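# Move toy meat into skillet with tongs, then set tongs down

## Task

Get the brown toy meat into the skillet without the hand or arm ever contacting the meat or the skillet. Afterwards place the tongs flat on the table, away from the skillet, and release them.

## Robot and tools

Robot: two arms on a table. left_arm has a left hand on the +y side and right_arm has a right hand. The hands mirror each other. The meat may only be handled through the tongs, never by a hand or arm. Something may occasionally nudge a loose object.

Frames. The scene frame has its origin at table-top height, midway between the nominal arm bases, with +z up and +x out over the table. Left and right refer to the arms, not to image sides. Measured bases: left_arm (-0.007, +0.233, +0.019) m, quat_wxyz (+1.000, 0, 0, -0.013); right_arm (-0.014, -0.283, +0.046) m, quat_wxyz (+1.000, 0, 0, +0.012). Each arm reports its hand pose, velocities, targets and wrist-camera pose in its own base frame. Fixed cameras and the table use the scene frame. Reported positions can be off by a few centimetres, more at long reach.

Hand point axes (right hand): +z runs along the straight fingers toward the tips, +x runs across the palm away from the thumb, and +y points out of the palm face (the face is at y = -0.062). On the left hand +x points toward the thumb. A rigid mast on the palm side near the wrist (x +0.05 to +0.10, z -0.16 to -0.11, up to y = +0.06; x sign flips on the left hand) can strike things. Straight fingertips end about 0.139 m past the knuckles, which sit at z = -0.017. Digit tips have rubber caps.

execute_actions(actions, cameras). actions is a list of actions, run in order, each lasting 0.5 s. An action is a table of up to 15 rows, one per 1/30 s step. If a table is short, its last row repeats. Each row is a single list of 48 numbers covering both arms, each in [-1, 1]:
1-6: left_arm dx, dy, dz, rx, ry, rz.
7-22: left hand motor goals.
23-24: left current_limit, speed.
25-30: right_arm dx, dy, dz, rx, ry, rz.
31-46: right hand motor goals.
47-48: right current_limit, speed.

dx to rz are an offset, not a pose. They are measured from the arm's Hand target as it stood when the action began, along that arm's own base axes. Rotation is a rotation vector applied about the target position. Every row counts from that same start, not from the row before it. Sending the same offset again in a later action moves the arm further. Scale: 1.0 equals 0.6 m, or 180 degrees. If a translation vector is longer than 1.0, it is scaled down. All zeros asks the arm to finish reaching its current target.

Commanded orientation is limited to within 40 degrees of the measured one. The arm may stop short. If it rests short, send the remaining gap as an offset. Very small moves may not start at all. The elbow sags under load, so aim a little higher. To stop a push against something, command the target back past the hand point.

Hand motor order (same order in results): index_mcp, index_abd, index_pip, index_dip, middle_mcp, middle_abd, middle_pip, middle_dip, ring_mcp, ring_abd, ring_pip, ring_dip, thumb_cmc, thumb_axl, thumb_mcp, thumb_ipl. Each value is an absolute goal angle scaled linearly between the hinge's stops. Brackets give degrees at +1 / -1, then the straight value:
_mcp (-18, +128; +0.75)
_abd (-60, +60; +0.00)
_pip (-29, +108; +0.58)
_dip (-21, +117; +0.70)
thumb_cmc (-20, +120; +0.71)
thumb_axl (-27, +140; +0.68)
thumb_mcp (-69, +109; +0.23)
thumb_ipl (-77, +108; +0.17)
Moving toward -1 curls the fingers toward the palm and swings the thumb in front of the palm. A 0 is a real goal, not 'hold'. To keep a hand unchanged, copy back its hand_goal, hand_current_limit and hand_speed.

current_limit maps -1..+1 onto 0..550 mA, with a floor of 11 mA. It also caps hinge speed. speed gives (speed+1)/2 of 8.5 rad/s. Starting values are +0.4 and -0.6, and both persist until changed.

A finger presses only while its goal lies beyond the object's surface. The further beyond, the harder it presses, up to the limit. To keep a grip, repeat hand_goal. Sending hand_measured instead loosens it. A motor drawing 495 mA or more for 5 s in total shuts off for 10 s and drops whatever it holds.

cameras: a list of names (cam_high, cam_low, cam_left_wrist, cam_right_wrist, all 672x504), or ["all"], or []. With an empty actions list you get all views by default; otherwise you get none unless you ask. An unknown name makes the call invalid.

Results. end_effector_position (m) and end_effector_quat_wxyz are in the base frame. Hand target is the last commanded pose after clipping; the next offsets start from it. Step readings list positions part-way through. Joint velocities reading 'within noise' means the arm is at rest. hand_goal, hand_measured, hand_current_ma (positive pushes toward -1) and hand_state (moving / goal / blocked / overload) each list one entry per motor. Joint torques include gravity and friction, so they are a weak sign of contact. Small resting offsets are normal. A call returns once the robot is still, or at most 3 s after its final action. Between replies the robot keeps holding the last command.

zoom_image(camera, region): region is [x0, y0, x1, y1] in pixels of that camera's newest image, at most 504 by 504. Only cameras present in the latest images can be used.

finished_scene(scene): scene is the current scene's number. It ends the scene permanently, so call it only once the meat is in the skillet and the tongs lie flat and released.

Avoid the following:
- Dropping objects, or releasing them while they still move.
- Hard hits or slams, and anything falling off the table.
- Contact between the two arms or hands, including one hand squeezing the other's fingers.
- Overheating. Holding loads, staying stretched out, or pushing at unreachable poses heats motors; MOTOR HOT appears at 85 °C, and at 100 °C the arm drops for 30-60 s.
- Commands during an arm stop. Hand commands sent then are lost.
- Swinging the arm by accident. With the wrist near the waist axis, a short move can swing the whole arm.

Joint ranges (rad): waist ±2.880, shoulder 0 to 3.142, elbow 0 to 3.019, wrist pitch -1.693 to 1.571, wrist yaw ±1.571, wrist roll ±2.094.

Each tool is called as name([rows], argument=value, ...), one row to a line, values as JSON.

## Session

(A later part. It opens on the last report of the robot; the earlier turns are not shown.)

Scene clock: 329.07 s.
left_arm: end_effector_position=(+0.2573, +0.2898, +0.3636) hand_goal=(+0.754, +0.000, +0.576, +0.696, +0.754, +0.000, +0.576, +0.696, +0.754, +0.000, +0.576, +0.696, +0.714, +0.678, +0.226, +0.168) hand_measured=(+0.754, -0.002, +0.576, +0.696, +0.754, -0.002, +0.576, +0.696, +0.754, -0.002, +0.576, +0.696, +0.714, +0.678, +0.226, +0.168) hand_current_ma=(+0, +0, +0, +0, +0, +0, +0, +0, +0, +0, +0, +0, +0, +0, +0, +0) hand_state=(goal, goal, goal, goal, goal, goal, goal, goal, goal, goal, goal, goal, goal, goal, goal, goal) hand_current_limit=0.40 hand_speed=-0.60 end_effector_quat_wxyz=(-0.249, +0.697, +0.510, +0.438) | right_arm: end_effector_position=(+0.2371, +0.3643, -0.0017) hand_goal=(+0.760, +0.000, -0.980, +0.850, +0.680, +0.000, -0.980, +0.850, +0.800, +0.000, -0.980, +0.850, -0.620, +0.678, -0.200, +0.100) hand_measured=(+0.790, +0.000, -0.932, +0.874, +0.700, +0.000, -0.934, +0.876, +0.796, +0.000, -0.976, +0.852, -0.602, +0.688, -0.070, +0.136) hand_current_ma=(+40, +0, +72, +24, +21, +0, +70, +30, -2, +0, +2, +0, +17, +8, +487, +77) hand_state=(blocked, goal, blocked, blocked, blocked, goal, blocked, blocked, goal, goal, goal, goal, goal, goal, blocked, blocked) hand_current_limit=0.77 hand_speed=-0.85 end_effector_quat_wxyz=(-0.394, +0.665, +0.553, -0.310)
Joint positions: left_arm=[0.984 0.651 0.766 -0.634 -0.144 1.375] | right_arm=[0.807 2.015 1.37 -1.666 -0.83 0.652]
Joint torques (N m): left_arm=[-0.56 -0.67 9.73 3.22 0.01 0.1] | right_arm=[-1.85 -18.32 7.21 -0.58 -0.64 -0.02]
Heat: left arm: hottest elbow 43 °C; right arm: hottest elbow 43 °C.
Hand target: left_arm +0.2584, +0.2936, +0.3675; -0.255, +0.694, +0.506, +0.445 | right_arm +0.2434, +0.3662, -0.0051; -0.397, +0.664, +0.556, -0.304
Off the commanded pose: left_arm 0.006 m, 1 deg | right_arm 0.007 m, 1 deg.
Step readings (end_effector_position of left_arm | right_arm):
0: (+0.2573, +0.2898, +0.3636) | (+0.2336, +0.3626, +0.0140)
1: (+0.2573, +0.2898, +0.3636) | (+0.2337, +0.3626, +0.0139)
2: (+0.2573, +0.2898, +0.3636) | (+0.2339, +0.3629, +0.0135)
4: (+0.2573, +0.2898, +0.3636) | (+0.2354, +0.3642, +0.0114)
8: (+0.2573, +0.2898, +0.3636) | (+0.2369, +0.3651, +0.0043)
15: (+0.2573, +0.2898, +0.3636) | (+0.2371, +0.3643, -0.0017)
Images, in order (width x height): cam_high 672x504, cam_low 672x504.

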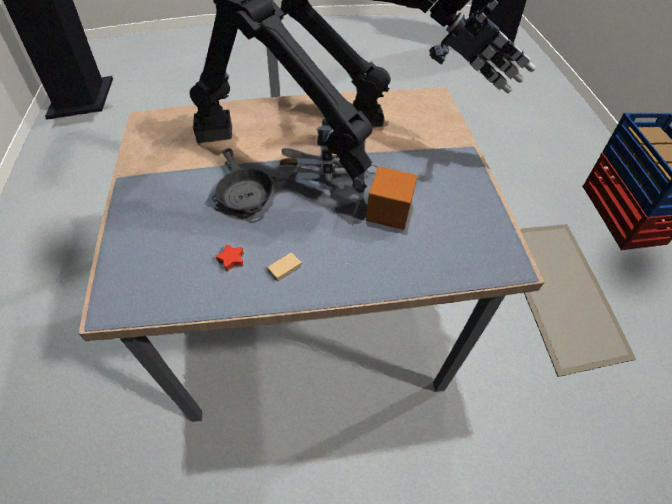

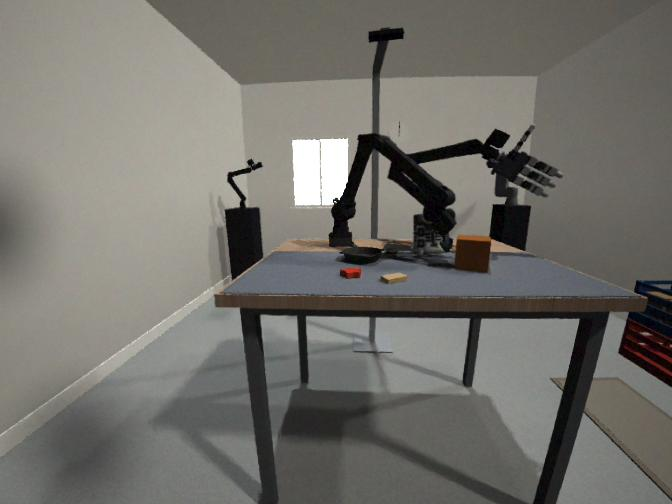

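execute_actions([
  [[0,0,0,0,0,0, 0.754,0,0.576,0.696,0.754,0,0.576,0.696,0.754,0,0.576,0.696,0.714,0.678,0.226,0.168,0.4,-0.6, 0,0,-0.02,0,0,0, 0.76,0,-0.98,0.85, 0.68,0,-0.98,0.85, 0.8,0,-0.98,0.85, -0.62,0.677,-0.2,0.1, 0.77,-0.85]],
], cameras=["cam_high","cam_low"])

zoom_image(camera="cam_high", region=[265, 140, 385, 230])

zoom_image(camera="cam_low", region=[370, 225, 460, 275])

Scene clock: 334.40 s.
left_arm: end_effector_position=(+0.2573, +0.2898, +0.3636) hand_goal=(+0.754, +0.000, +0.576, +0.696, +0.754, +0.000, +0.576, +0.696, +0.754, +0.000, +0.576, +0.696, +0.714, +0.678, +0.226, +0.168) hand_measured=(+0.754, -0.002, +0.576, +0.696, +0.754, -0.002, +0.576, +0.696, +0.754, -0.002, +0.576, +0.696, +0.714, +0.678, +0.226, +0.168) hand_current_ma=(+0, +0, +0, +0, +0, +0, +0, +0, +0, +0, +0, +0, +0, +0, +0, +0) hand_state=(goal, goal, goal, goal, goal, goal, goal, goal, goal, goal, goal, goal, goal, goal, goal, goal) hand_current_limit=0.40 hand_speed=-0.60 end_effector_quat_wxyz=(-0.249, +0.697, +0.510, +0.438) | right_arm: end_effector_position=(+0.2392, +0.3665, -0.0114) hand_goal=(+0.760, +0.000, -0.980, +0.850, +0.680, +0.000, -0.980, +0.850, +0.800, +0.000, -0.980, +0.850, -0.620, +0.678, -0.200, +0.100) hand_measured=(+0.790, +0.000, -0.932, +0.874, +0.700, +0.000, -0.934, +0.876, +0.796, +0.000, -0.976, +0.852, -0.602, +0.688, -0.070, +0.136) hand_current_ma=(+40, +0, +72, +24, +21, +0, +70, +30, -2, +0, +2, +0, +17, +8, +487, +77) hand_state=(blocked, goal, blocked, blocked, blocked, goal, blocked, blocked, goal, goal, goal, goal, goal, goal, blocked, blocked) hand_current_limit=0.77 hand_speed=-0.85 end_effector_quat_wxyz=(-0.394, +0.665, +0.555, -0.306)
Joint positions: left_arm=[0.984 0.651 0.766 -0.634 -0.144 1.375] | right_arm=[0.807 2.032 1.37 -1.642 -0.83 0.651]
Joint torques (N m): left_arm=[-0.56 -0.62 9.72 3.22 0.01 0.1] | right_arm=[-1.49 -18.26 6.76 -0.4 -0.64 -0.01]
Heat: left arm: hottest elbow 43 °C; right arm: hottest elbow 43 °C.
Hand target: left_arm +0.2584, +0.2936, +0.3675; -0.255, +0.694, +0.506, +0.445 | right_arm +0.2434, +0.3662, -0.0171; -0.397, +0.664, +0.556, -0.304
Off the commanded pose: left_arm 0.006 m, 1 deg | right_arm 0.007 m, 0 deg.
Step readings (end_effector_position of left_arm | right_arm):
0: (+0.2573, +0.2898, +0.3636) | (+0.2371, +0.3643, -0.0017)
1: (+0.2573, +0.2898, +0.3636) | (+0.2371, +0.3643, -0.0017)
2: (+0.2573, +0.2898, +0.3636) | (+0.2374, +0.3646, -0.0021)
4: (+0.2573, +0.2898, +0.3636) | (+0.2385, +0.3658, -0.0036)
8: (+0.2573, +0.2898, +0.3636) | (+0.2394, +0.3668, -0.0079)
15: (+0.2573, +0.2898, +0.3636) | (+0.2392, +0.3665, -0.0114)
Images, in order (width x height): cam_high 672x504, cam_low 672x504.

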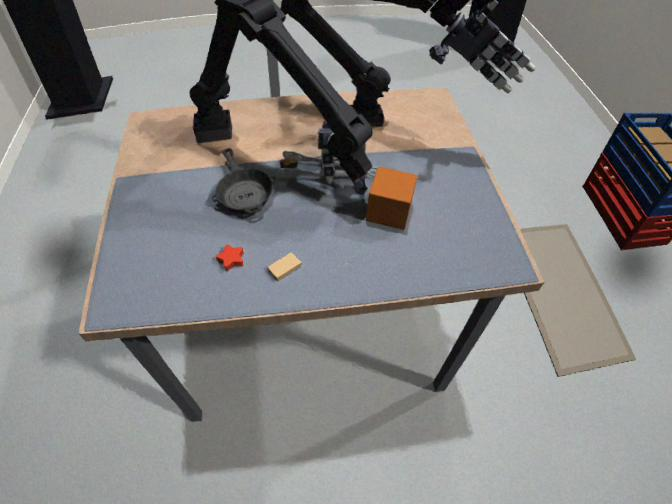

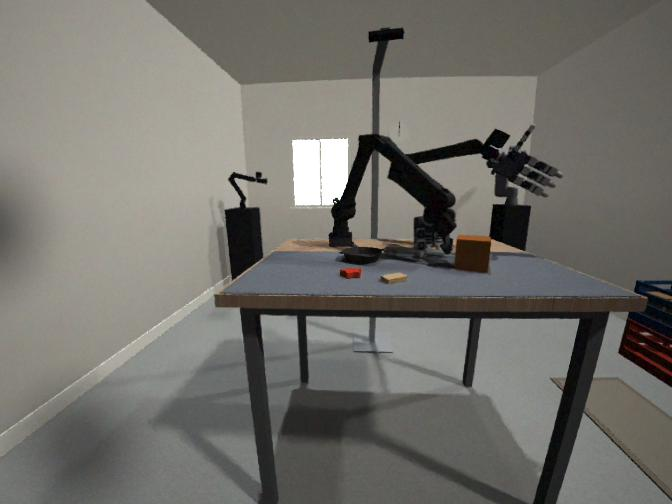

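Scaled by 4.200.

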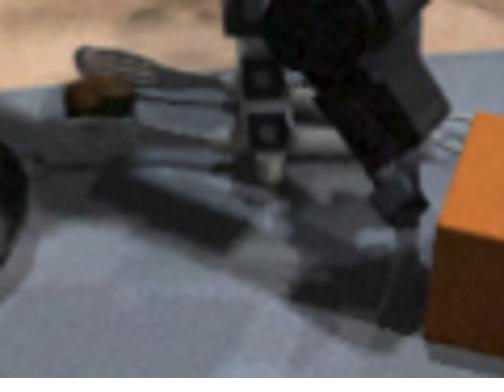

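Scaled by 5.600.

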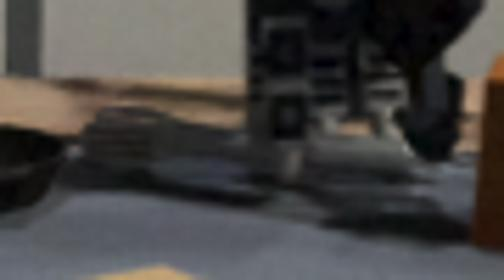

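execute_actions([
  [[0,0,0,0,0,0, 0.754,0,0.576,0.696,0.754,0,0.576,0.696,0.754,0,0.576,0.696,0.714,0.678,0.226,0.168,0.4,-0.6, 0,0,-0.015,0,0,0, 0.76,0,-0.98,0.85, 0.68,0,-0.98,0.85, 0.8,0,-0.98,0.85, -0.62,0.677,-0.2,0.1, 0.77,-0.85]],
], cameras=["cam_high","cam_low","cam_right_wrist"])

zoom_image(camera="cam_high", region=[265, 140, 385, 230])

zoom_image(camera="cam_low", region=[370, 225, 460, 275])

Scene clock: 344.00 s.
left_arm: end_effector_position=(+0.2573, +0.2898, +0.3636) hand_goal=(+0.754, +0.000, +0.576, +0.696, +0.754, +0.000, +0.576, +0.696, +0.754, +0.000, +0.576, +0.696, +0.714, +0.678, +0.226, +0.168) hand_measured=(+0.754, -0.002, +0.576, +0.696, +0.754, -0.002, +0.576, +0.696, +0.754, -0.002, +0.576, +0.696, +0.714, +0.678, +0.226, +0.168) hand_current_ma=(+0, +0, +0, +0, +0, +0, +0, +0, +0, +0, +0, +0, +0, +0, +0, +0) hand_state=(goal, goal, goal, goal, goal, goal, goal, goal, goal, goal, goal, goal, goal, goal, goal, goal) hand_current_limit=0.40 hand_speed=-0.60 end_effector_quat_wxyz=(-0.249, +0.697, +0.510, +0.438) | right_arm: end_effector_position=(+0.2400, +0.3674, -0.0125) hand_goal=(+0.760, +0.000, -0.980, +0.850, +0.680, +0.000, -0.980, +0.850, +0.800, +0.000, -0.980, +0.850, -0.620, +0.678, -0.200, +0.100) hand_measured=(+0.796, +0.000, -0.932, +0.874, +0.702, +0.000, -0.934, +0.876, +0.796, +0.000, -0.976, +0.852, -0.598, +0.688, -0.074, +0.136) hand_current_ma=(+50, +0, +72, +24, +22, +0, +70, +30, -2, +0, +2, +0, +23, +8, +487, +77) hand_state=(blocked, goal, blocked, blocked, blocked, goal, blocked, blocked, goal, goal, goal, goal, blocked, goal, blocked, blocked) hand_current_limit=0.77 hand_speed=-0.85 end_effector_quat_wxyz=(-0.395, +0.665, +0.557, -0.304)
Joint positions: left_arm=[0.984 0.651 0.766 -0.634 -0.144 1.375] | right_arm=[0.807 2.032 1.37 -1.636 -0.83 0.651]
Joint torques (N m): left_arm=[-0.56 -0.62 9.73 3.23 0.01 0.1] | right_arm=[-1.79 -17.03 6.49 -0.03 -0.67 -0.04]
Heat: left arm: hottest elbow 43 °C; right arm: hottest elbow 43 °C.
Hand target: left_arm +0.2584, +0.2936, +0.3675; -0.255, +0.694, +0.506, +0.445 | right_arm +0.2433, +0.3661, -0.0262; -0.397, +0.664, +0.555, -0.305
Off the commanded pose: left_arm 0.006 m, 1 deg | right_arm 0.014 m, 0 deg.
Step readings (end_effector_position of left_arm | right_arm):
0: (+0.2573, +0.2898, +0.3636) | (+0.2392, +0.3665, -0.0114)
1: (+0.2573, +0.2898, +0.3636) | (+0.2392, +0.3665, -0.0114)
2: (+0.2573, +0.2898, +0.3636) | (+0.2393, +0.3667, -0.0117)
4: (+0.2573, +0.2898, +0.3636) | (+0.2397, +0.3671, -0.0120)
8: (+0.2573, +0.2898, +0.3636) | (+0.2400, +0.3673, -0.0124)
15: (+0.2573, +0.2898, +0.3636) | (+0.2400, +0.3674, -0.0125)
Images, in order (width x height): cam_high 672x504, cam_low 672x504, cam_right_wrist 672x504.

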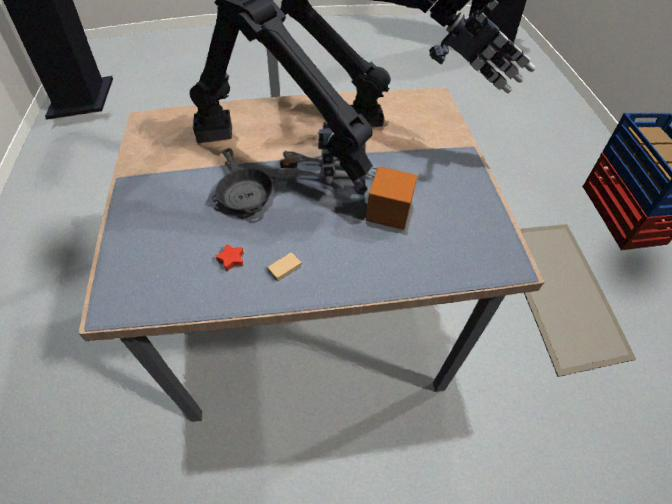

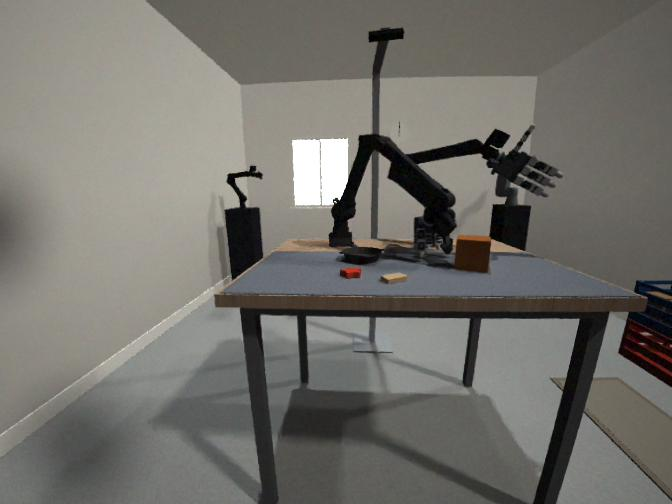

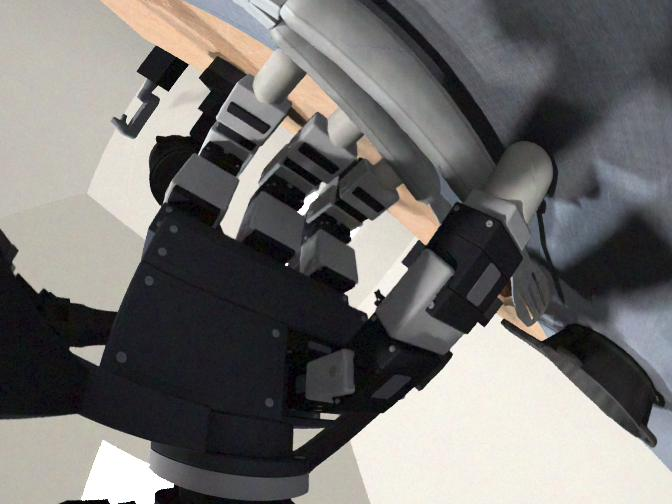

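Scaled by 4.200.

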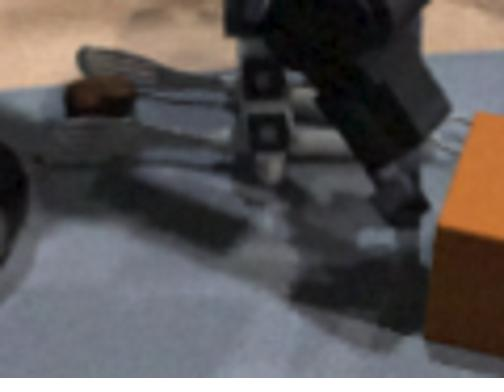

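Scaled by 5.600.

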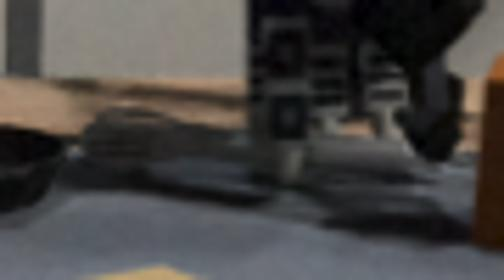

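execute_actions([
  [[0,0,0,0,0,0, 0.754,0,0.576,0.696,0.754,0,0.576,0.696,0.754,0,0.576,0.696,0.714,0.678,0.226,0.168,0.4,-0.6, 0,0,0.01,0,0,0, 0.84,0,-0.98,0.85, 0.80,0,-0.98,0.85, 0.88,0,-0.98,0.85, -0.62,0.677,-0.04,0.1, 0.77,-0.85]],
  [[0,0,0,0,0,0, 0.754,0,0.576,0.696,0.754,0,0.576,0.696,0.754,0,0.576,0.696,0.714,0.678,0.226,0.168,0.4,-0.6, 0,0,0,0,0,0, 0.93,0,-0.98,0.85, 0.93,0,-0.98,0.85, 0.93,0,-0.98,0.85, -0.62,0.677,0.15,0.1, 0.77,-0.75]],
], cameras=["cam_high","cam_low","cam_right_wrist"])

zoom_image(camera="cam_high", region=[265, 140, 385, 230])

Scene clock: 354.33 s.
left_arm: end_effector_position=(+0.2573, +0.2898, +0.3636) hand_goal=(+0.754, +0.000, +0.576, +0.696, +0.754, +0.000, +0.576, +0.696, +0.754, +0.000, +0.576, +0.696, +0.714, +0.678, +0.226, +0.168) hand_measured=(+0.754, -0.002, +0.576, +0.696, +0.754, -0.002, +0.576, +0.696, +0.754, -0.002, +0.576, +0.696, +0.714, +0.678, +0.226, +0.168) hand_current_ma=(+0, +0, +0, +0, +0, +0, +0, +0, +0, +0, +0, +0, +0, +0, +0, +0) hand_state=(goal, goal, goal, goal, goal, goal, goal, goal, goal, goal, goal, goal, goal, goal, goal, goal) hand_current_limit=0.40 hand_speed=-0.60 end_effector_quat_wxyz=(-0.249, +0.697, +0.510, +0.438) | right_arm: end_effector_position=(+0.2415, +0.3665, -0.0124) hand_goal=(+0.930, +0.000, -0.980, +0.850, +0.930, +0.000, -0.980, +0.850, +0.930, +0.000, -0.980, +0.850, -0.620, +0.678, +0.150, +0.100) hand_measured=(+0.914, +0.000, -0.974, +0.854, +0.914, +0.000, -0.976, +0.852, +0.914, +0.000, -0.976, +0.852, -0.616, +0.680, +0.144, +0.098) hand_current_ma=(-14, +0, +2, +1, -15, +0, +2, +1, -13, +0, +2, +0, +2, +1, -4, -1) hand_state=(goal, goal, goal, goal, goal, goal, goal, goal, goal, goal, goal, goal, goal, goal, goal, goal) hand_current_limit=0.77 hand_speed=-0.75 end_effector_quat_wxyz=(-0.396, +0.666, +0.555, -0.303)
Joint positions: left_arm=[0.984 0.651 0.766 -0.634 -0.144 1.375] | right_arm=[0.803 2.032 1.37 -1.636 -0.831 0.651]
Joint torques (N m): left_arm=[-0.56 -0.62 9.72 3.22 0.01 0.1] | right_arm=[-1.49 -18.08 6.6 -0.46 -0.61 0.01]
Heat: left arm: hottest elbow 43 °C; right arm: hottest elbow 42 °C.
Hand target: left_arm +0.2584, +0.2936, +0.3675; -0.255, +0.694, +0.506, +0.445 | right_arm +0.2433, +0.3661, -0.0202; -0.397, +0.664, +0.555, -0.305
Off the commanded pose: left_arm 0.006 m, 1 deg | right_arm 0.008 m, 0 deg.
Step readings (end_effector_position of left_arm | right_arm):
0: (+0.2573, +0.2898, +0.3636) | (+0.2400, +0.3674, -0.0125)
1: (+0.2573, +0.2898, +0.3636) | (+0.2400, +0.3674, -0.0125)
2: (+0.2573, +0.2898, +0.3636) | (+0.2401, +0.3673, -0.0125)
4: (+0.2573, +0.2898, +0.3636) | (+0.2403, +0.3671, -0.0125)
8: (+0.2573, +0.2898, +0.3636) | (+0.2416, +0.3662, -0.0125)
15: (+0.2573, +0.2898, +0.3636) | (+0.2417, +0.3662, -0.0125)
16: (+0.2573, +0.2898, +0.3636) | (+0.2417, +0.3662, -0.0125)
17: (+0.2573, +0.2898, +0.3636) | (+0.2416, +0.3663, -0.0125)
19: (+0.2573, +0.2898, +0.3636) | (+0.2415, +0.3665, -0.0124)
23: (+0.2573, +0.2898, +0.3636) | (+0.2415, +0.3665, -0.0124)
30: (+0.2573, +0.2898, +0.3636) | (+0.2415, +0.3665, -0.0124)
Images, in order (width x height): cam_high 672x504, cam_low 672x504, cam_right_wrist 672x504.

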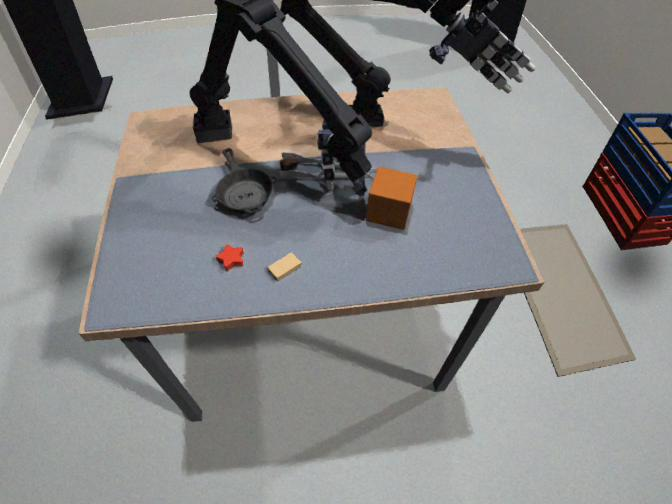

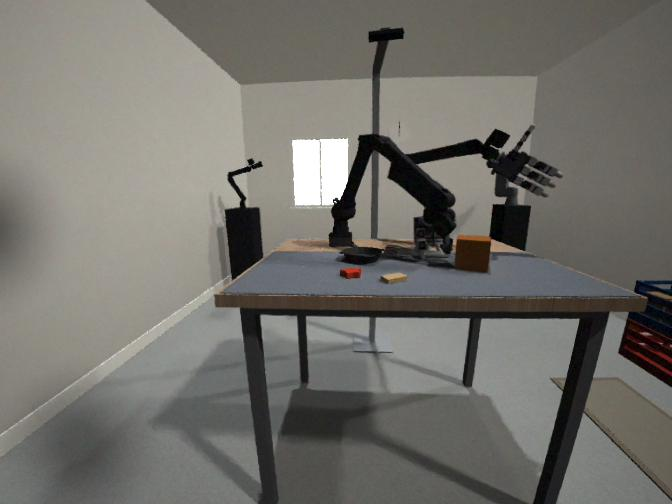

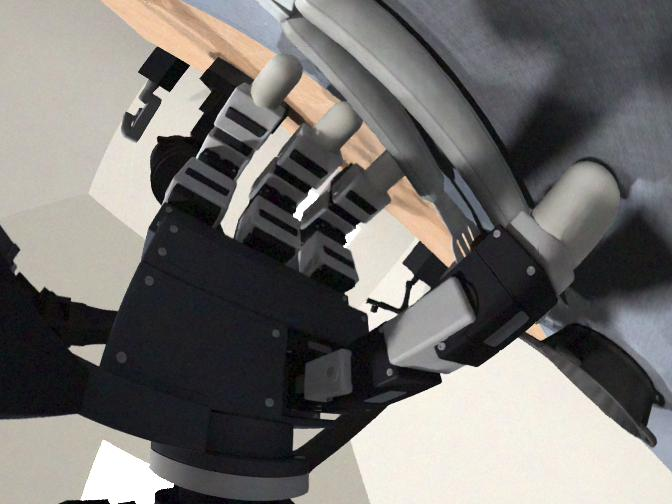

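Scaled by 4.200.

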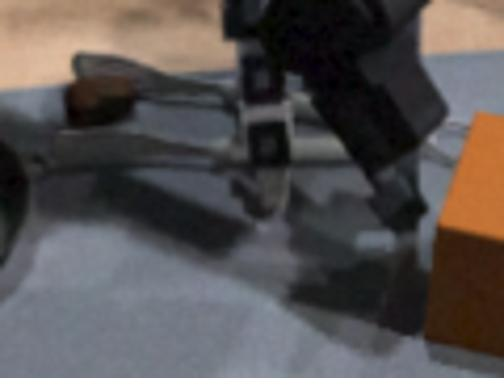

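execute_actions([
  [[0,0,0,0,0,0, 0.754,0,0.576,0.696,0.754,0,0.576,0.696,0.754,0,0.576,0.696,0.714,0.678,0.226,0.168,0.4,-0.6, -0.008,-0.05,0.01,0,0,0, 0.93,0,-0.98,0.85, 0.93,0,-0.98,0.85, 0.93,0,-0.98,0.85, -0.62,0.677,0.15,0.1, 0.77,-0.75]],
], cameras=["cam_high","cam_low","cam_right_wrist"])

zoom_image(camera="cam_high", region=[265, 140, 385, 230])

Scene clock: 364.37 s.
left_arm: end_effector_position=(+0.2573, +0.2898, +0.3636) hand_goal=(+0.754, +0.000, +0.576, +0.696, +0.754, +0.000, +0.576, +0.696, +0.754, +0.000, +0.576, +0.696, +0.714, +0.678, +0.226, +0.168) hand_measured=(+0.754, -0.002, +0.576, +0.696, +0.754, -0.002, +0.576, +0.696, +0.754, -0.002, +0.576, +0.696, +0.714, +0.678, +0.226, +0.168) hand_current_ma=(+0, +0, +0, +0, +0, +0, +0, +0, +0, +0, +0, +0, +0, +0, +0, +0) hand_state=(goal, goal, goal, goal, goal, goal, goal, goal, goal, goal, goal, goal, goal, goal, goal, goal) hand_current_limit=0.40 hand_speed=-0.60 end_effector_quat_wxyz=(-0.249, +0.697, +0.510, +0.438) | right_arm: end_effector_position=(+0.2368, +0.3364, -0.0142) hand_goal=(+0.930, +0.000, -0.980, +0.850, +0.930, +0.000, -0.980, +0.850, +0.930, +0.000, -0.980, +0.850, -0.620, +0.678, +0.150, +0.100) hand_measured=(+0.914, +0.000, -0.976, +0.852, +0.914, +0.000, -0.976, +0.852, +0.914, +0.000, -0.976, +0.852, -0.618, +0.680, +0.144, +0.098) hand_current_ma=(-13, +0, +2, +1, -15, +0, +2, +1, -13, +0, +2, +0, +0, +1, -4, -1) hand_state=(goal, goal, goal, goal, goal, goal, goal, goal, goal, goal, goal, goal, goal, goal, goal, goal) hand_current_limit=0.77 hand_speed=-0.75 end_effector_quat_wxyz=(-0.395, +0.668, +0.550, -0.309)
Joint positions: left_arm=[0.984 0.651 0.766 -0.634 -0.144 1.375] | right_arm=[0.766 2 1.296 -1.636 -0.808 0.617]
Joint torques (N m): left_arm=[-0.56 -0.62 9.73 3.23 0.01 0.1] | right_arm=[-1.44 -19.14 5.76 -0.61 -0.5 -0.07]
Heat: left arm: hottest elbow 43 °C; right arm: hottest elbow 42 °C.
Hand target: left_arm +0.2584, +0.2936, +0.3675; -0.255, +0.694, +0.506, +0.445 | right_arm +0.2385, +0.3362, -0.0141; -0.397, +0.664, +0.556, -0.305
Off the commanded pose: left_arm 0.006 m, 1 deg | right_arm 0.002 m, 1 deg.
Step readings (end_effector_position of left_arm | right_arm):
0: (+0.2573, +0.2898, +0.3636) | (+0.2415, +0.3665, -0.0124)
1: (+0.2573, +0.2898, +0.3636) | (+0.2414, +0.3664, -0.0125)
2: (+0.2573, +0.2898, +0.3636) | (+0.2413, +0.3649, -0.0130)
4: (+0.2573, +0.2898, +0.3636) | (+0.2380, +0.3579, -0.0142)
8: (+0.2573, +0.2898, +0.3636) | (+0.2328, +0.3401, -0.0165)
15: (+0.2573, +0.2898, +0.3636) | (+0.2365, +0.3359, -0.0148)
Images, in order (width x height): cam_high 672x504, cam_low 672x504, cam_right_wrist 672x504.

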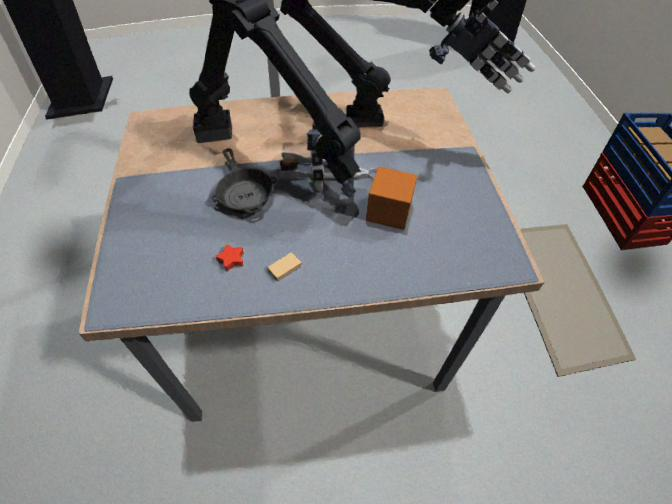

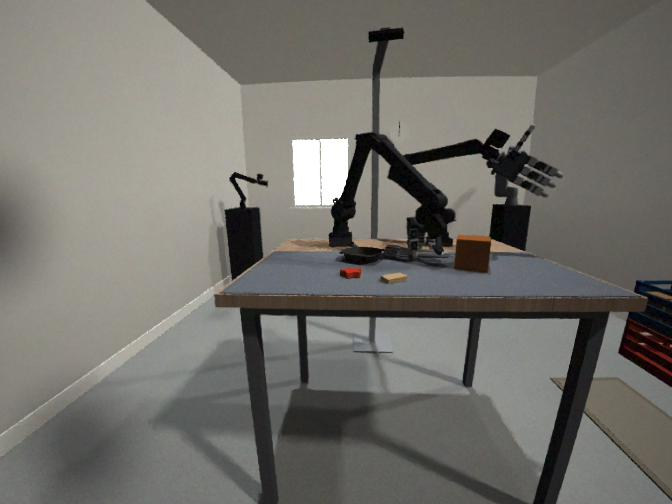

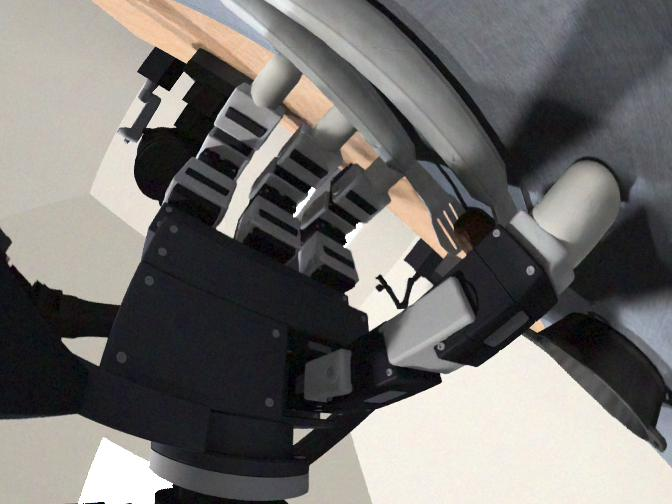

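Scaled by 4.200.

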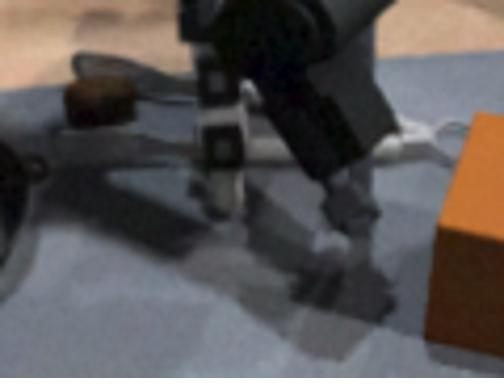

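execute_actions([
  [[0,0,0,0,0,0, 0.754,0,0.576,0.696,0.754,0,0.576,0.696,0.754,0,0.576,0.696,0.714,0.678,0.226,0.168,0.4,-0.6, 0,0,-0.01,0,0,0, 0.88,0,-0.98,0.85, 0.82,0,-0.98,0.85, 0.9,0,-0.98,0.85, -0.62,0.677,0.0,0.1, 0.77,-0.85]],
  [[0,0,0,0,0,0, 0.754,0,0.576,0.696,0.754,0,0.576,0.696,0.754,0,0.576,0.696,0.714,0.678,0.226,0.168,0.4,-0.6, 0,0,0,0,0,0, 0.80,0,-0.98,0.85, 0.74,0,-0.98,0.85, 0.88,0,-0.98,0.85, -0.62,0.677,-0.12,0.1, 0.77,-0.85]],
  [[0,0,0,0,0,0, 0.754,0,0.576,0.696,0.754,0,0.576,0.696,0.754,0,0.576,0.696,0.714,0.678,0.226,0.168,0.4,-0.6, 0,0,0,0,0,0, 0.76,0,-0.98,0.85, 0.68,0,-0.98,0.85, 0.86,0,-0.98,0.85, -0.62,0.677,-0.2,0.1, 0.77,-0.85]],
  [[0,0,0,0,0,0, 0.754,0,0.576,0.696,0.754,0,0.576,0.696,0.754,0,0.576,0.696,0.714,0.678,0.226,0.168,0.4,-0.6, 0,0,0,0,0,0, 0.70,0,-0.98,0.85, 0.62,0,-0.98,0.85, 0.84,0,-0.98,0.85, -0.62,0.677,-0.28,0.1, 0.77,-0.85]],
], cameras=["cam_high","cam_low","cam_right_wrist"])

zoom_image(camera="cam_high", region=[265, 140, 385, 230])

zoom_image(camera="cam_low", region=[370, 225, 460, 275])

Scene clock: 375.33 s.
left_arm: end_effector_position=(+0.2573, +0.2898, +0.3636) hand_goal=(+0.754, +0.000, +0.576, +0.696, +0.754, +0.000, +0.576, +0.696, +0.754, +0.000, +0.576, +0.696, +0.714, +0.678, +0.226, +0.168) hand_measured=(+0.754, -0.002, +0.576, +0.696, +0.754, -0.002, +0.576, +0.696, +0.754, -0.002, +0.576, +0.696, +0.714, +0.678, +0.226, +0.168) hand_current_ma=(+0, +0, +0, +0, +0, +0, +0, +0, +0, +0, +0, +0, +0, +0, +0, +0) hand_state=(goal, goal, goal, goal, goal, goal, goal, goal, goal, goal, goal, goal, goal, goal, goal, goal) hand_current_limit=0.40 hand_speed=-0.60 end_effector_quat_wxyz=(-0.249, +0.697, +0.510, +0.438) | right_arm: end_effector_position=(+0.2395, +0.3368, -0.0144) hand_goal=(+0.700, +0.000, -0.980, +0.850, +0.620, +0.000, -0.980, +0.850, +0.840, +0.000, -0.980, +0.850, -0.620, +0.678, -0.280, +0.100) hand_measured=(+0.766, +0.000, -0.960, +0.858, +0.718, +0.000, -0.958, +0.862, +0.836, +0.000, -0.976, +0.852, -0.616, +0.680, +0.006, +0.132) hand_current_ma=(+132, +0, +18, +5, +250, +0, +23, +8, -1, +0, +2, +0, +1, +1, +487, +59) hand_state=(blocked, goal, goal, goal, blocked, goal, blocked, goal, goal, goal, goal, goal, goal, goal, blocked, blocked) hand_current_limit=0.77 hand_speed=-0.85 end_effector_quat_wxyz=(-0.395, +0.668, +0.553, -0.304)
Joint positions: left_arm=[0.984 0.651 0.766 -0.634 -0.144 1.375] | right_arm=[0.764 1.997 1.296 -1.628 -0.805 0.615]
Joint torques (N m): left_arm=[-0.56 -0.62 9.73 3.22 0.01 0.11] | right_arm=[-0.91 -17.38 5.7 -0.46 -0.62 -0.06]
Heat: left arm: hottest elbow 43 °C; right arm: hottest elbow 41 °C.
Hand target: left_arm +0.2584, +0.2936, +0.3675; -0.255, +0.694, +0.506, +0.445 | right_arm +0.2385, +0.3362, -0.0202; -0.397, +0.664, +0.555, -0.305
Off the commanded pose: left_arm 0.006 m, 1 deg | right_arm 0.006 m, 1 deg.
Step readings (end_effector_position of left_arm | right_arm):
0: (+0.2573, +0.2898, +0.3636) | (+0.2368, +0.3365, -0.0142)
1: (+0.2573, +0.2898, +0.3636) | (+0.2368, +0.3365, -0.0142)
2: (+0.2573, +0.2898, +0.3636) | (+0.2368, +0.3365, -0.0142)
4: (+0.2573, +0.2898, +0.3636) | (+0.2369, +0.3365, -0.0142)
8: (+0.2573, +0.2898, +0.3636) | (+0.2372, +0.3369, -0.0145)
15: (+0.2573, +0.2898, +0.3636) | (+0.2376, +0.3368, -0.0148)
16: (+0.2573, +0.2898, +0.3636) | (+0.2376, +0.3368, -0.0148)
17: (+0.2573, +0.2898, +0.3636) | (+0.2376, +0.3368, -0.0148)
19: (+0.2573, +0.2898, +0.3636) | (+0.2379, +0.3367, -0.0149)
23: (+0.2573, +0.2898, +0.3636) | (+0.2394, +0.3364, -0.0146)
30: (+0.2573, +0.2898, +0.3636) | (+0.2397, +0.3363, -0.0145)
31: (+0.2573, +0.2898, +0.3636) | (+0.2397, +0.3363, -0.0145)
32: (+0.2573, +0.2898, +0.3636) | (+0.2397, +0.3363, -0.0145)
34: (+0.2573, +0.2898, +0.3636) | (+0.2397, +0.3363, -0.0145)
38: (+0.2573, +0.2898, +0.3636) | (+0.2397, +0.3364, -0.0145)
45: (+0.2573, +0.2898, +0.3636) | (+0.2397, +0.3364, -0.0145)
46: (+0.2573, +0.2898, +0.3636) | (+0.2397, +0.3364, -0.0145)
47: (+0.2573, +0.2898, +0.3636) | (+0.2397, +0.3365, -0.0145)
49: (+0.2573, +0.2898, +0.3636) | (+0.2395, +0.3368, -0.0144)
53: (+0.2573, +0.2898, +0.3636) | (+0.2395, +0.3368, -0.0144)
60: (+0.2573, +0.2898, +0.3636) | (+0.2395, +0.3368, -0.0144)
Images, in order (width x height): cam_high 672x504, cam_low 672x504, cam_right_wrist 672x504.

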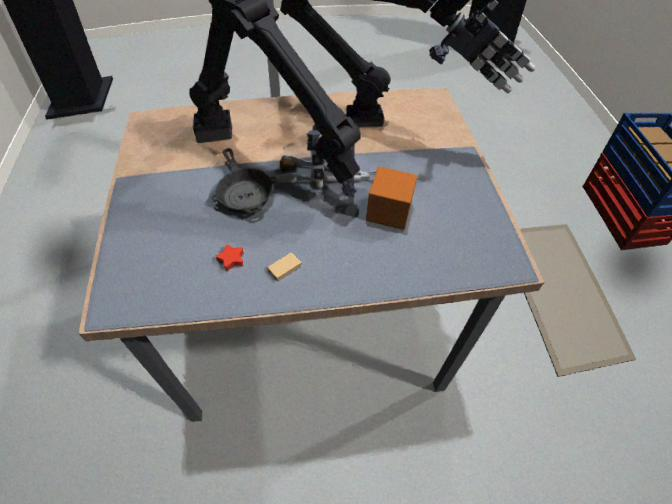

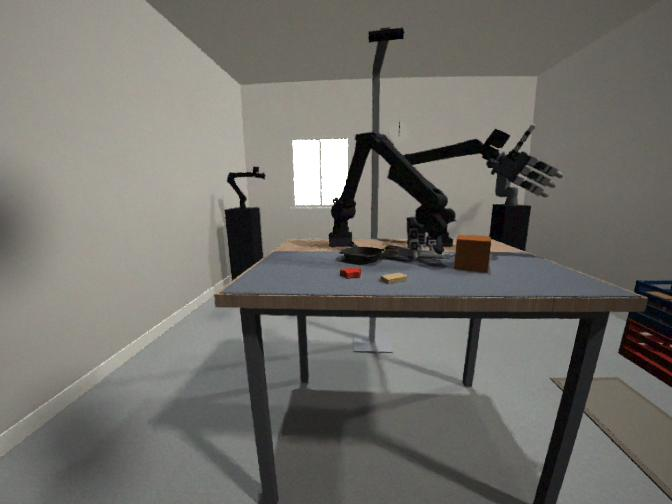

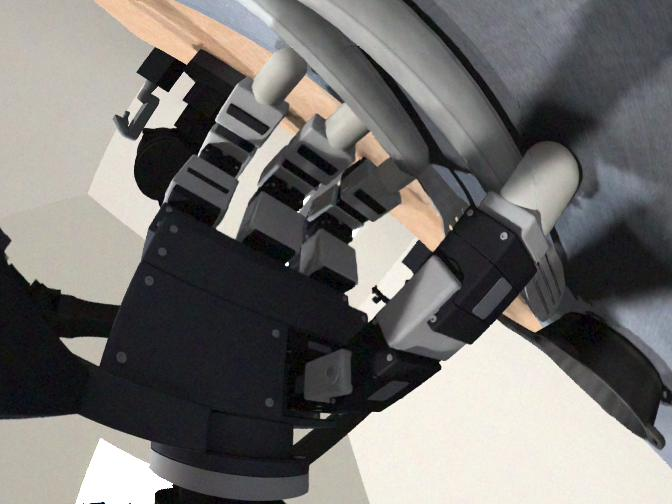

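Scaled by 4.200.

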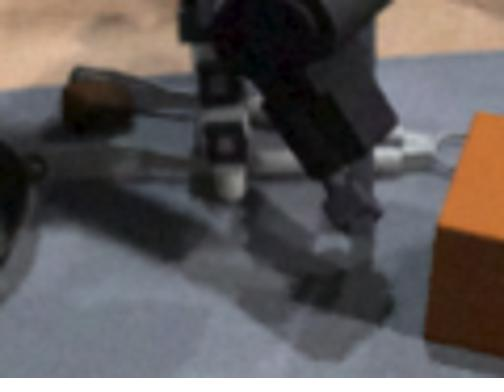

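Scaled by 5.600.

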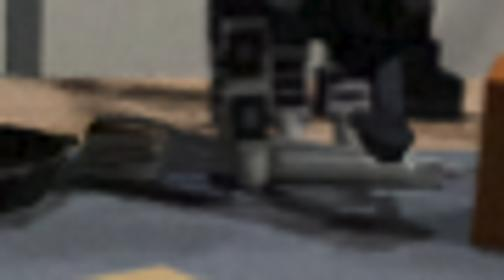

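execute_actions([
  [[0,0,0,0,0,0, 0.754,0,0.576,0.696,0.754,0,0.576,0.696,0.754,0,0.576,0.696,0.714,0.678,0.226,0.168,0.4,-0.6, 0,0,0,0,0,0, 0.64,0,-0.98,0.85, 0.56,0,-0.98,0.85, 0.8,0,-0.98,0.85, -0.62,0.677,-0.28,0.1, 0.78,-0.85]],
  [[0,0,0,0,0,0, 0.754,0,0.576,0.696,0.754,0,0.576,0.696,0.754,0,0.576,0.696,0.714,0.678,0.226,0.168,0.4,-0.6, 0,0,0,0,0,0, 0.58,0,-0.98,0.85, 0.50,0,-0.98,0.85, 0.78,0,-0.98,0.85, -0.62,0.677,-0.28,0.1, 0.78,-0.85]],
  [[0,0,0,0,0,0, 0.754,0,0.576,0.696,0.754,0,0.576,0.696,0.754,0,0.576,0.696,0.714,0.678,0.226,0.168,0.4,-0.6, 0,0,0,0,0,0, 0.51,0,-0.98,0.85, 0.44,0,-0.98,0.85, 0.76,0,-0.98,0.85, -0.62,0.677,-0.28,0.1, 0.78,-0.85]],
], cameras=["cam_high","cam_low","cam_right_wrist"])

zoom_image(camera="cam_high", region=[265, 140, 385, 230])

zoom_image(camera="cam_low", region=[370, 225, 460, 275])

Scene clock: 383.80 s.
left_arm: end_effector_position=(+0.2573, +0.2898, +0.3636) hand_goal=(+0.754, +0.000, +0.576, +0.696, +0.754, +0.000, +0.576, +0.696, +0.754, +0.000, +0.576, +0.696, +0.714, +0.678, +0.226, +0.168) hand_measured=(+0.754, -0.002, +0.576, +0.696, +0.754, -0.002, +0.576, +0.696, +0.754, -0.002, +0.576, +0.696, +0.714, +0.678, +0.226, +0.168) hand_current_ma=(+0, +0, +0, +0, +0, +0, +0, +0, +0, +0, +0, +0, +0, +0, +0, +0) hand_state=(goal, goal, goal, goal, goal, goal, goal, goal, goal, goal, goal, goal, goal, goal, goal, goal) hand_current_limit=0.40 hand_speed=-0.60 end_effector_quat_wxyz=(-0.249, +0.697, +0.510, +0.438) | right_arm: end_effector_position=(+0.2395, +0.3372, -0.0144) hand_goal=(+0.510, +0.000, -0.980, +0.850, +0.440, +0.000, -0.980, +0.850, +0.760, +0.000, -0.980, +0.850, -0.620, +0.678, -0.280, +0.100) hand_measured=(+0.602, +0.000, -0.948, +0.866, +0.564, +0.000, -0.938, +0.874, +0.758, +0.000, -0.976, +0.852, -0.610, +0.682, +0.006, +0.136) hand_current_ma=(+233, +0, +37, +12, +370, +0, +58, +23, -1, +0, +2, +0, +6, +2, +490, +72) hand_state=(blocked, goal, blocked, goal, blocked, goal, blocked, blocked, goal, goal, goal, goal, goal, goal, blocked, blocked) hand_current_limit=0.78 hand_speed=-0.85 end_effector_quat_wxyz=(-0.395, +0.667, +0.554, -0.303)
Joint positions: left_arm=[0.984 0.651 0.766 -0.634 -0.144 1.375] | right_arm=[0.764 1.997 1.296 -1.628 -0.805 0.612]
Joint torques (N m): left_arm=[-0.56 -0.62 9.73 3.23 0.01 0.1] | right_arm=[-1.55 -17.9 5.81 -0.38 -0.66 0]
Heat: left arm: hottest elbow 43 °C; right arm: hottest elbow 41 °C.
Hand target: left_arm +0.2584, +0.2936, +0.3675; -0.255, +0.694, +0.506, +0.445 | right_arm +0.2385, +0.3362, -0.0202; -0.397, +0.664, +0.556, -0.305
Off the commanded pose: left_arm 0.006 m, 1 deg | right_arm 0.006 m, 0 deg.
Step readings (end_effector_position of left_arm | right_arm):
0: (+0.2573, +0.2898, +0.3636) | (+0.2395, +0.3368, -0.0144)
1: (+0.2573, +0.2898, +0.3636) | (+0.2395, +0.3368, -0.0144)
2: (+0.2573, +0.2898, +0.3636) | (+0.2395, +0.3369, -0.0143)
4: (+0.2573, +0.2898, +0.3636) | (+0.2394, +0.3370, -0.0143)
8: (+0.2573, +0.2898, +0.3636) | (+0.2394, +0.3370, -0.0143)
15: (+0.2573, +0.2898, +0.3636) | (+0.2394, +0.3370, -0.0143)
16: (+0.2573, +0.2898, +0.3636) | (+0.2394, +0.3370, -0.0143)
17: (+0.2573, +0.2898, +0.3636) | (+0.2394, +0.3370, -0.0143)
19: (+0.2573, +0.2898, +0.3636) | (+0.2394, +0.3370, -0.0143)
23: (+0.2573, +0.2898, +0.3636) | (+0.2395, +0.3371, -0.0143)
30: (+0.2573, +0.2898, +0.3636) | (+0.2395, +0.3371, -0.0143)
31: (+0.2573, +0.2898, +0.3636) | (+0.2395, +0.3371, -0.0143)
32: (+0.2573, +0.2898, +0.3636) | (+0.2395, +0.3371, -0.0143)
34: (+0.2573, +0.2898, +0.3636) | (+0.2395, +0.3371, -0.0144)
38: (+0.2573, +0.2898, +0.3636) | (+0.2395, +0.3372, -0.0144)
45: (+0.2573, +0.2898, +0.3636) | (+0.2395, +0.3372, -0.0144)
Images, in order (width x height): cam_high 672x504, cam_low 672x504, cam_right_wrist 672x504.

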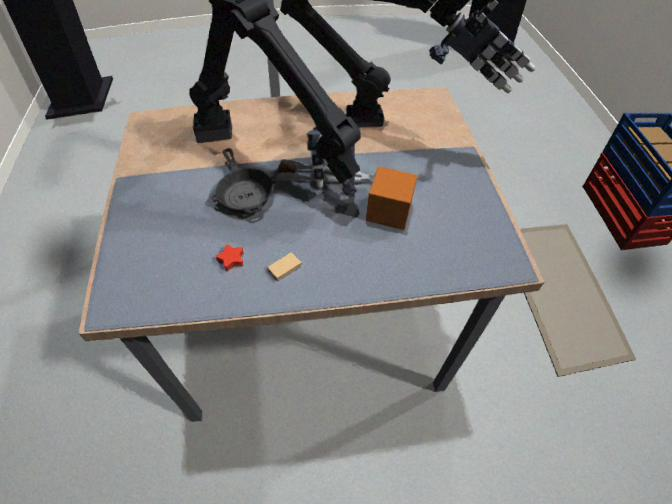

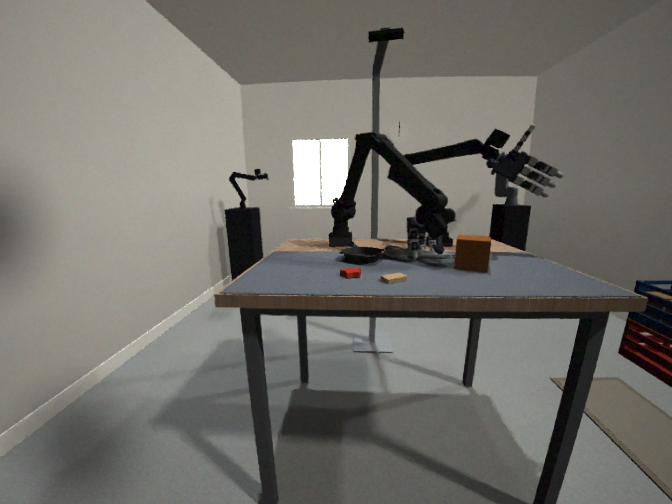

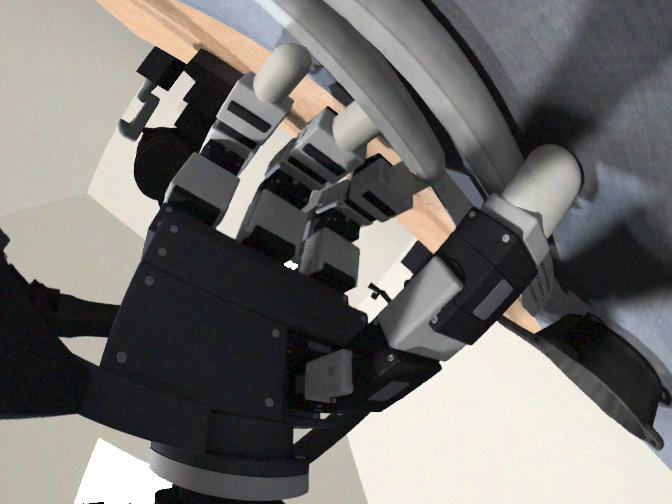

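Scaled by 4.200.

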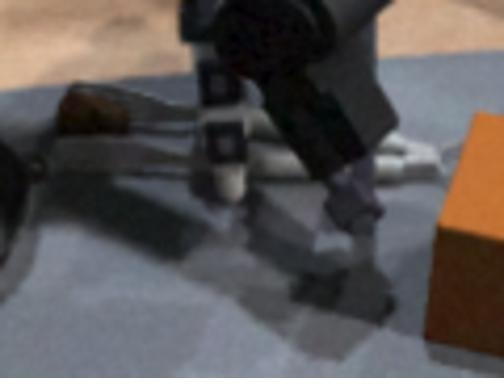

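Scaled by 5.600.

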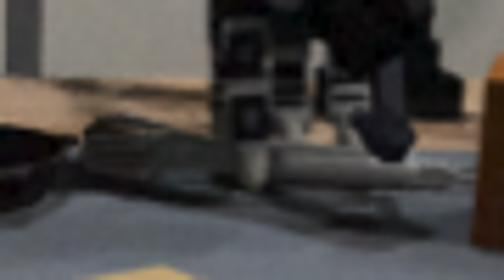

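execute_actions([
  [[0,0,0,0,0,0, 0.754,0,0.576,0.696,0.754,0,0.576,0.696,0.754,0,0.576,0.696,0.714,0.678,0.226,0.168,0.4,-0.6, -0.035,0,0.01,0,0,0, 0.51,0,-0.98,0.85, 0.44,0,-0.98,0.85, 0.76,0,-0.98,0.85, -0.62,0.677,-0.28,0.1, 0.78,-0.85]],
  [[0,0,0,0,0,0, 0.754,0,0.576,0.696,0.754,0,0.576,0.696,0.754,0,0.576,0.696,0.714,0.678,0.226,0.168,0.4,-0.6, 0,-0.03,0,0,0,0, 0.51,0,-0.98,0.85, 0.44,0,-0.98,0.85, 0.76,0,-0.98,0.85, -0.62,0.677,-0.28,0.1, 0.78,-0.85]],
], cameras=["cam_high","cam_low","cam_right_wrist"])

zoom_image(camera="cam_high", region=[255, 140, 345, 207])

zoom_image(camera="cam_low", region=[370, 225, 460, 275])

Scene clock: 399.57 s.
left_arm: end_effector_position=(+0.2573, +0.2898, +0.3636) hand_goal=(+0.754, +0.000, +0.576, +0.696, +0.754, +0.000, +0.576, +0.696, +0.754, +0.000, +0.576, +0.696, +0.714, +0.678, +0.226, +0.168) hand_measured=(+0.754, -0.002, +0.576, +0.696, +0.754, -0.002, +0.576, +0.696, +0.754, -0.002, +0.576, +0.696, +0.714, +0.678, +0.226, +0.168) hand_current_ma=(+0, +0, +0, +0, +0, +0, +0, +0, +0, +0, +0, +0, +0, +0, +0, +0) hand_state=(goal, goal, goal, goal, goal, goal, goal, goal, goal, goal, goal, goal, goal, goal, goal, goal) hand_current_limit=0.40 hand_speed=-0.60 end_effector_quat_wxyz=(-0.249, +0.697, +0.510, +0.438) | right_arm: end_effector_position=(+0.2157, +0.3229, -0.0140) hand_goal=(+0.510, +0.000, -0.980, +0.850, +0.440, +0.000, -0.980, +0.850, +0.760, +0.000, -0.980, +0.850, -0.620, +0.678, -0.280, +0.100) hand_measured=(+0.596, +0.000, -0.948, +0.866, +0.550, +0.000, -0.934, +0.876, +0.756, +0.000, -0.976, +0.852, -0.606, +0.684, +0.006, +0.144) hand_current_ma=(+208, +0, +37, +12, +307, +0, +70, +28, -1, +0, +2, +0, +11, +3, +490, +106) hand_state=(blocked, goal, blocked, goal, blocked, goal, blocked, blocked, goal, goal, goal, goal, goal, goal, blocked, blocked) hand_current_limit=0.78 hand_speed=-0.85 end_effector_quat_wxyz=(-0.396, +0.663, +0.557, -0.306)
Joint positions: left_arm=[0.984 0.651 0.766 -0.634 -0.144 1.375] | right_arm=[0.777 1.946 1.207 -1.591 -0.811 0.611]
Joint torques (N m): left_arm=[-0.56 -0.62 9.73 3.22 0.01 0.1] | right_arm=[-2.14 -17.32 5.19 -0.68 -0.5 0.09]
Heat: left arm: hottest elbow 43 °C; right arm: hottest elbow 40 °C.
Hand target: left_arm +0.2584, +0.2936, +0.3675; -0.255, +0.694, +0.506, +0.445 | right_arm +0.2176, +0.3182, -0.0141; -0.397, +0.664, +0.555, -0.304
Off the commanded pose: left_arm 0.006 m, 1 deg | right_arm 0.005 m, 0 deg.
Step readings (end_effector_position of left_arm | right_arm):
0: (+0.2573, +0.2898, +0.3636) | (+0.2395, +0.3372, -0.0144)
1: (+0.2573, +0.2898, +0.3636) | (+0.2393, +0.3372, -0.0144)
2: (+0.2573, +0.2898, +0.3636) | (+0.2386, +0.3373, -0.0145)
4: (+0.2573, +0.2898, +0.3636) | (+0.2360, +0.3376, -0.0143)
8: (+0.2573, +0.2898, +0.3636) | (+0.2271, +0.3344, -0.0142)
15: (+0.2573, +0.2898, +0.3636) | (+0.2234, +0.3353, -0.0142)
16: (+0.2573, +0.2898, +0.3636) | (+0.2233, +0.3351, -0.0142)
17: (+0.2573, +0.2898, +0.3636) | (+0.2228, +0.3346, -0.0143)
19: (+0.2573, +0.2898, +0.3636) | (+0.2207, +0.3316, -0.0142)
23: (+0.2573, +0.2898, +0.3636) | (+0.2160, +0.3242, -0.0141)
30: (+0.2573, +0.2898, +0.3636) | (+0.2157, +0.3229, -0.0140)
Images, in order (width x height): cam_high 672x504, cam_low 672x504, cam_right_wrist 672x504.

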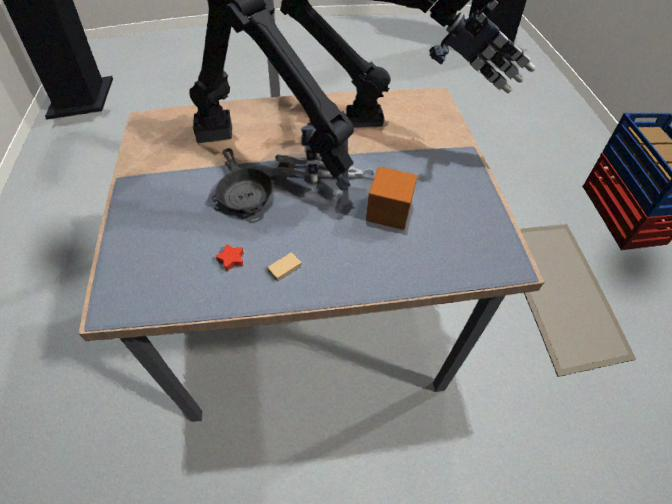

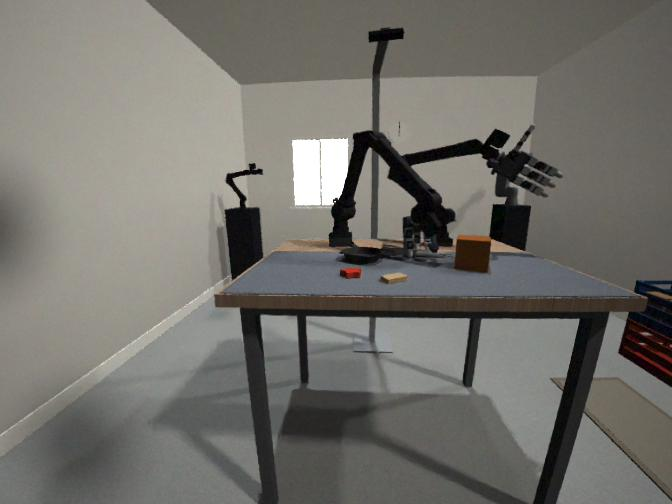

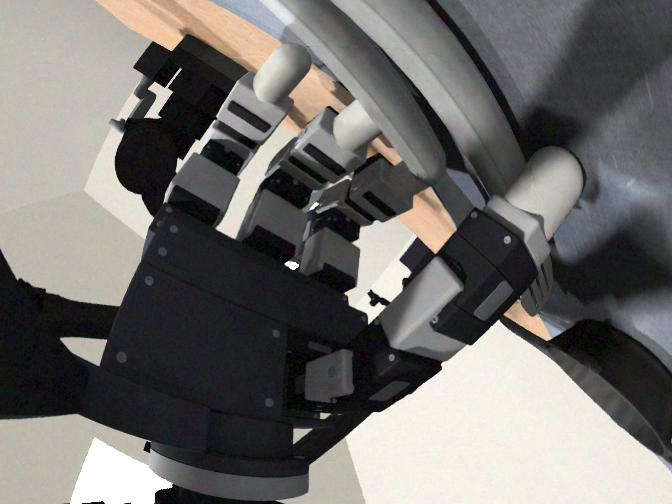

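Scaled by 5.600.

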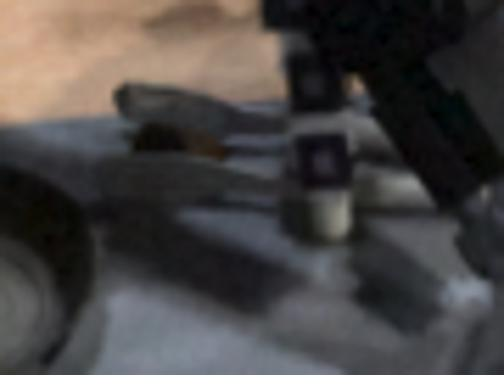

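Scaled by 5.600.

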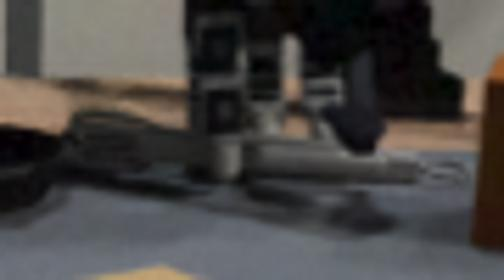

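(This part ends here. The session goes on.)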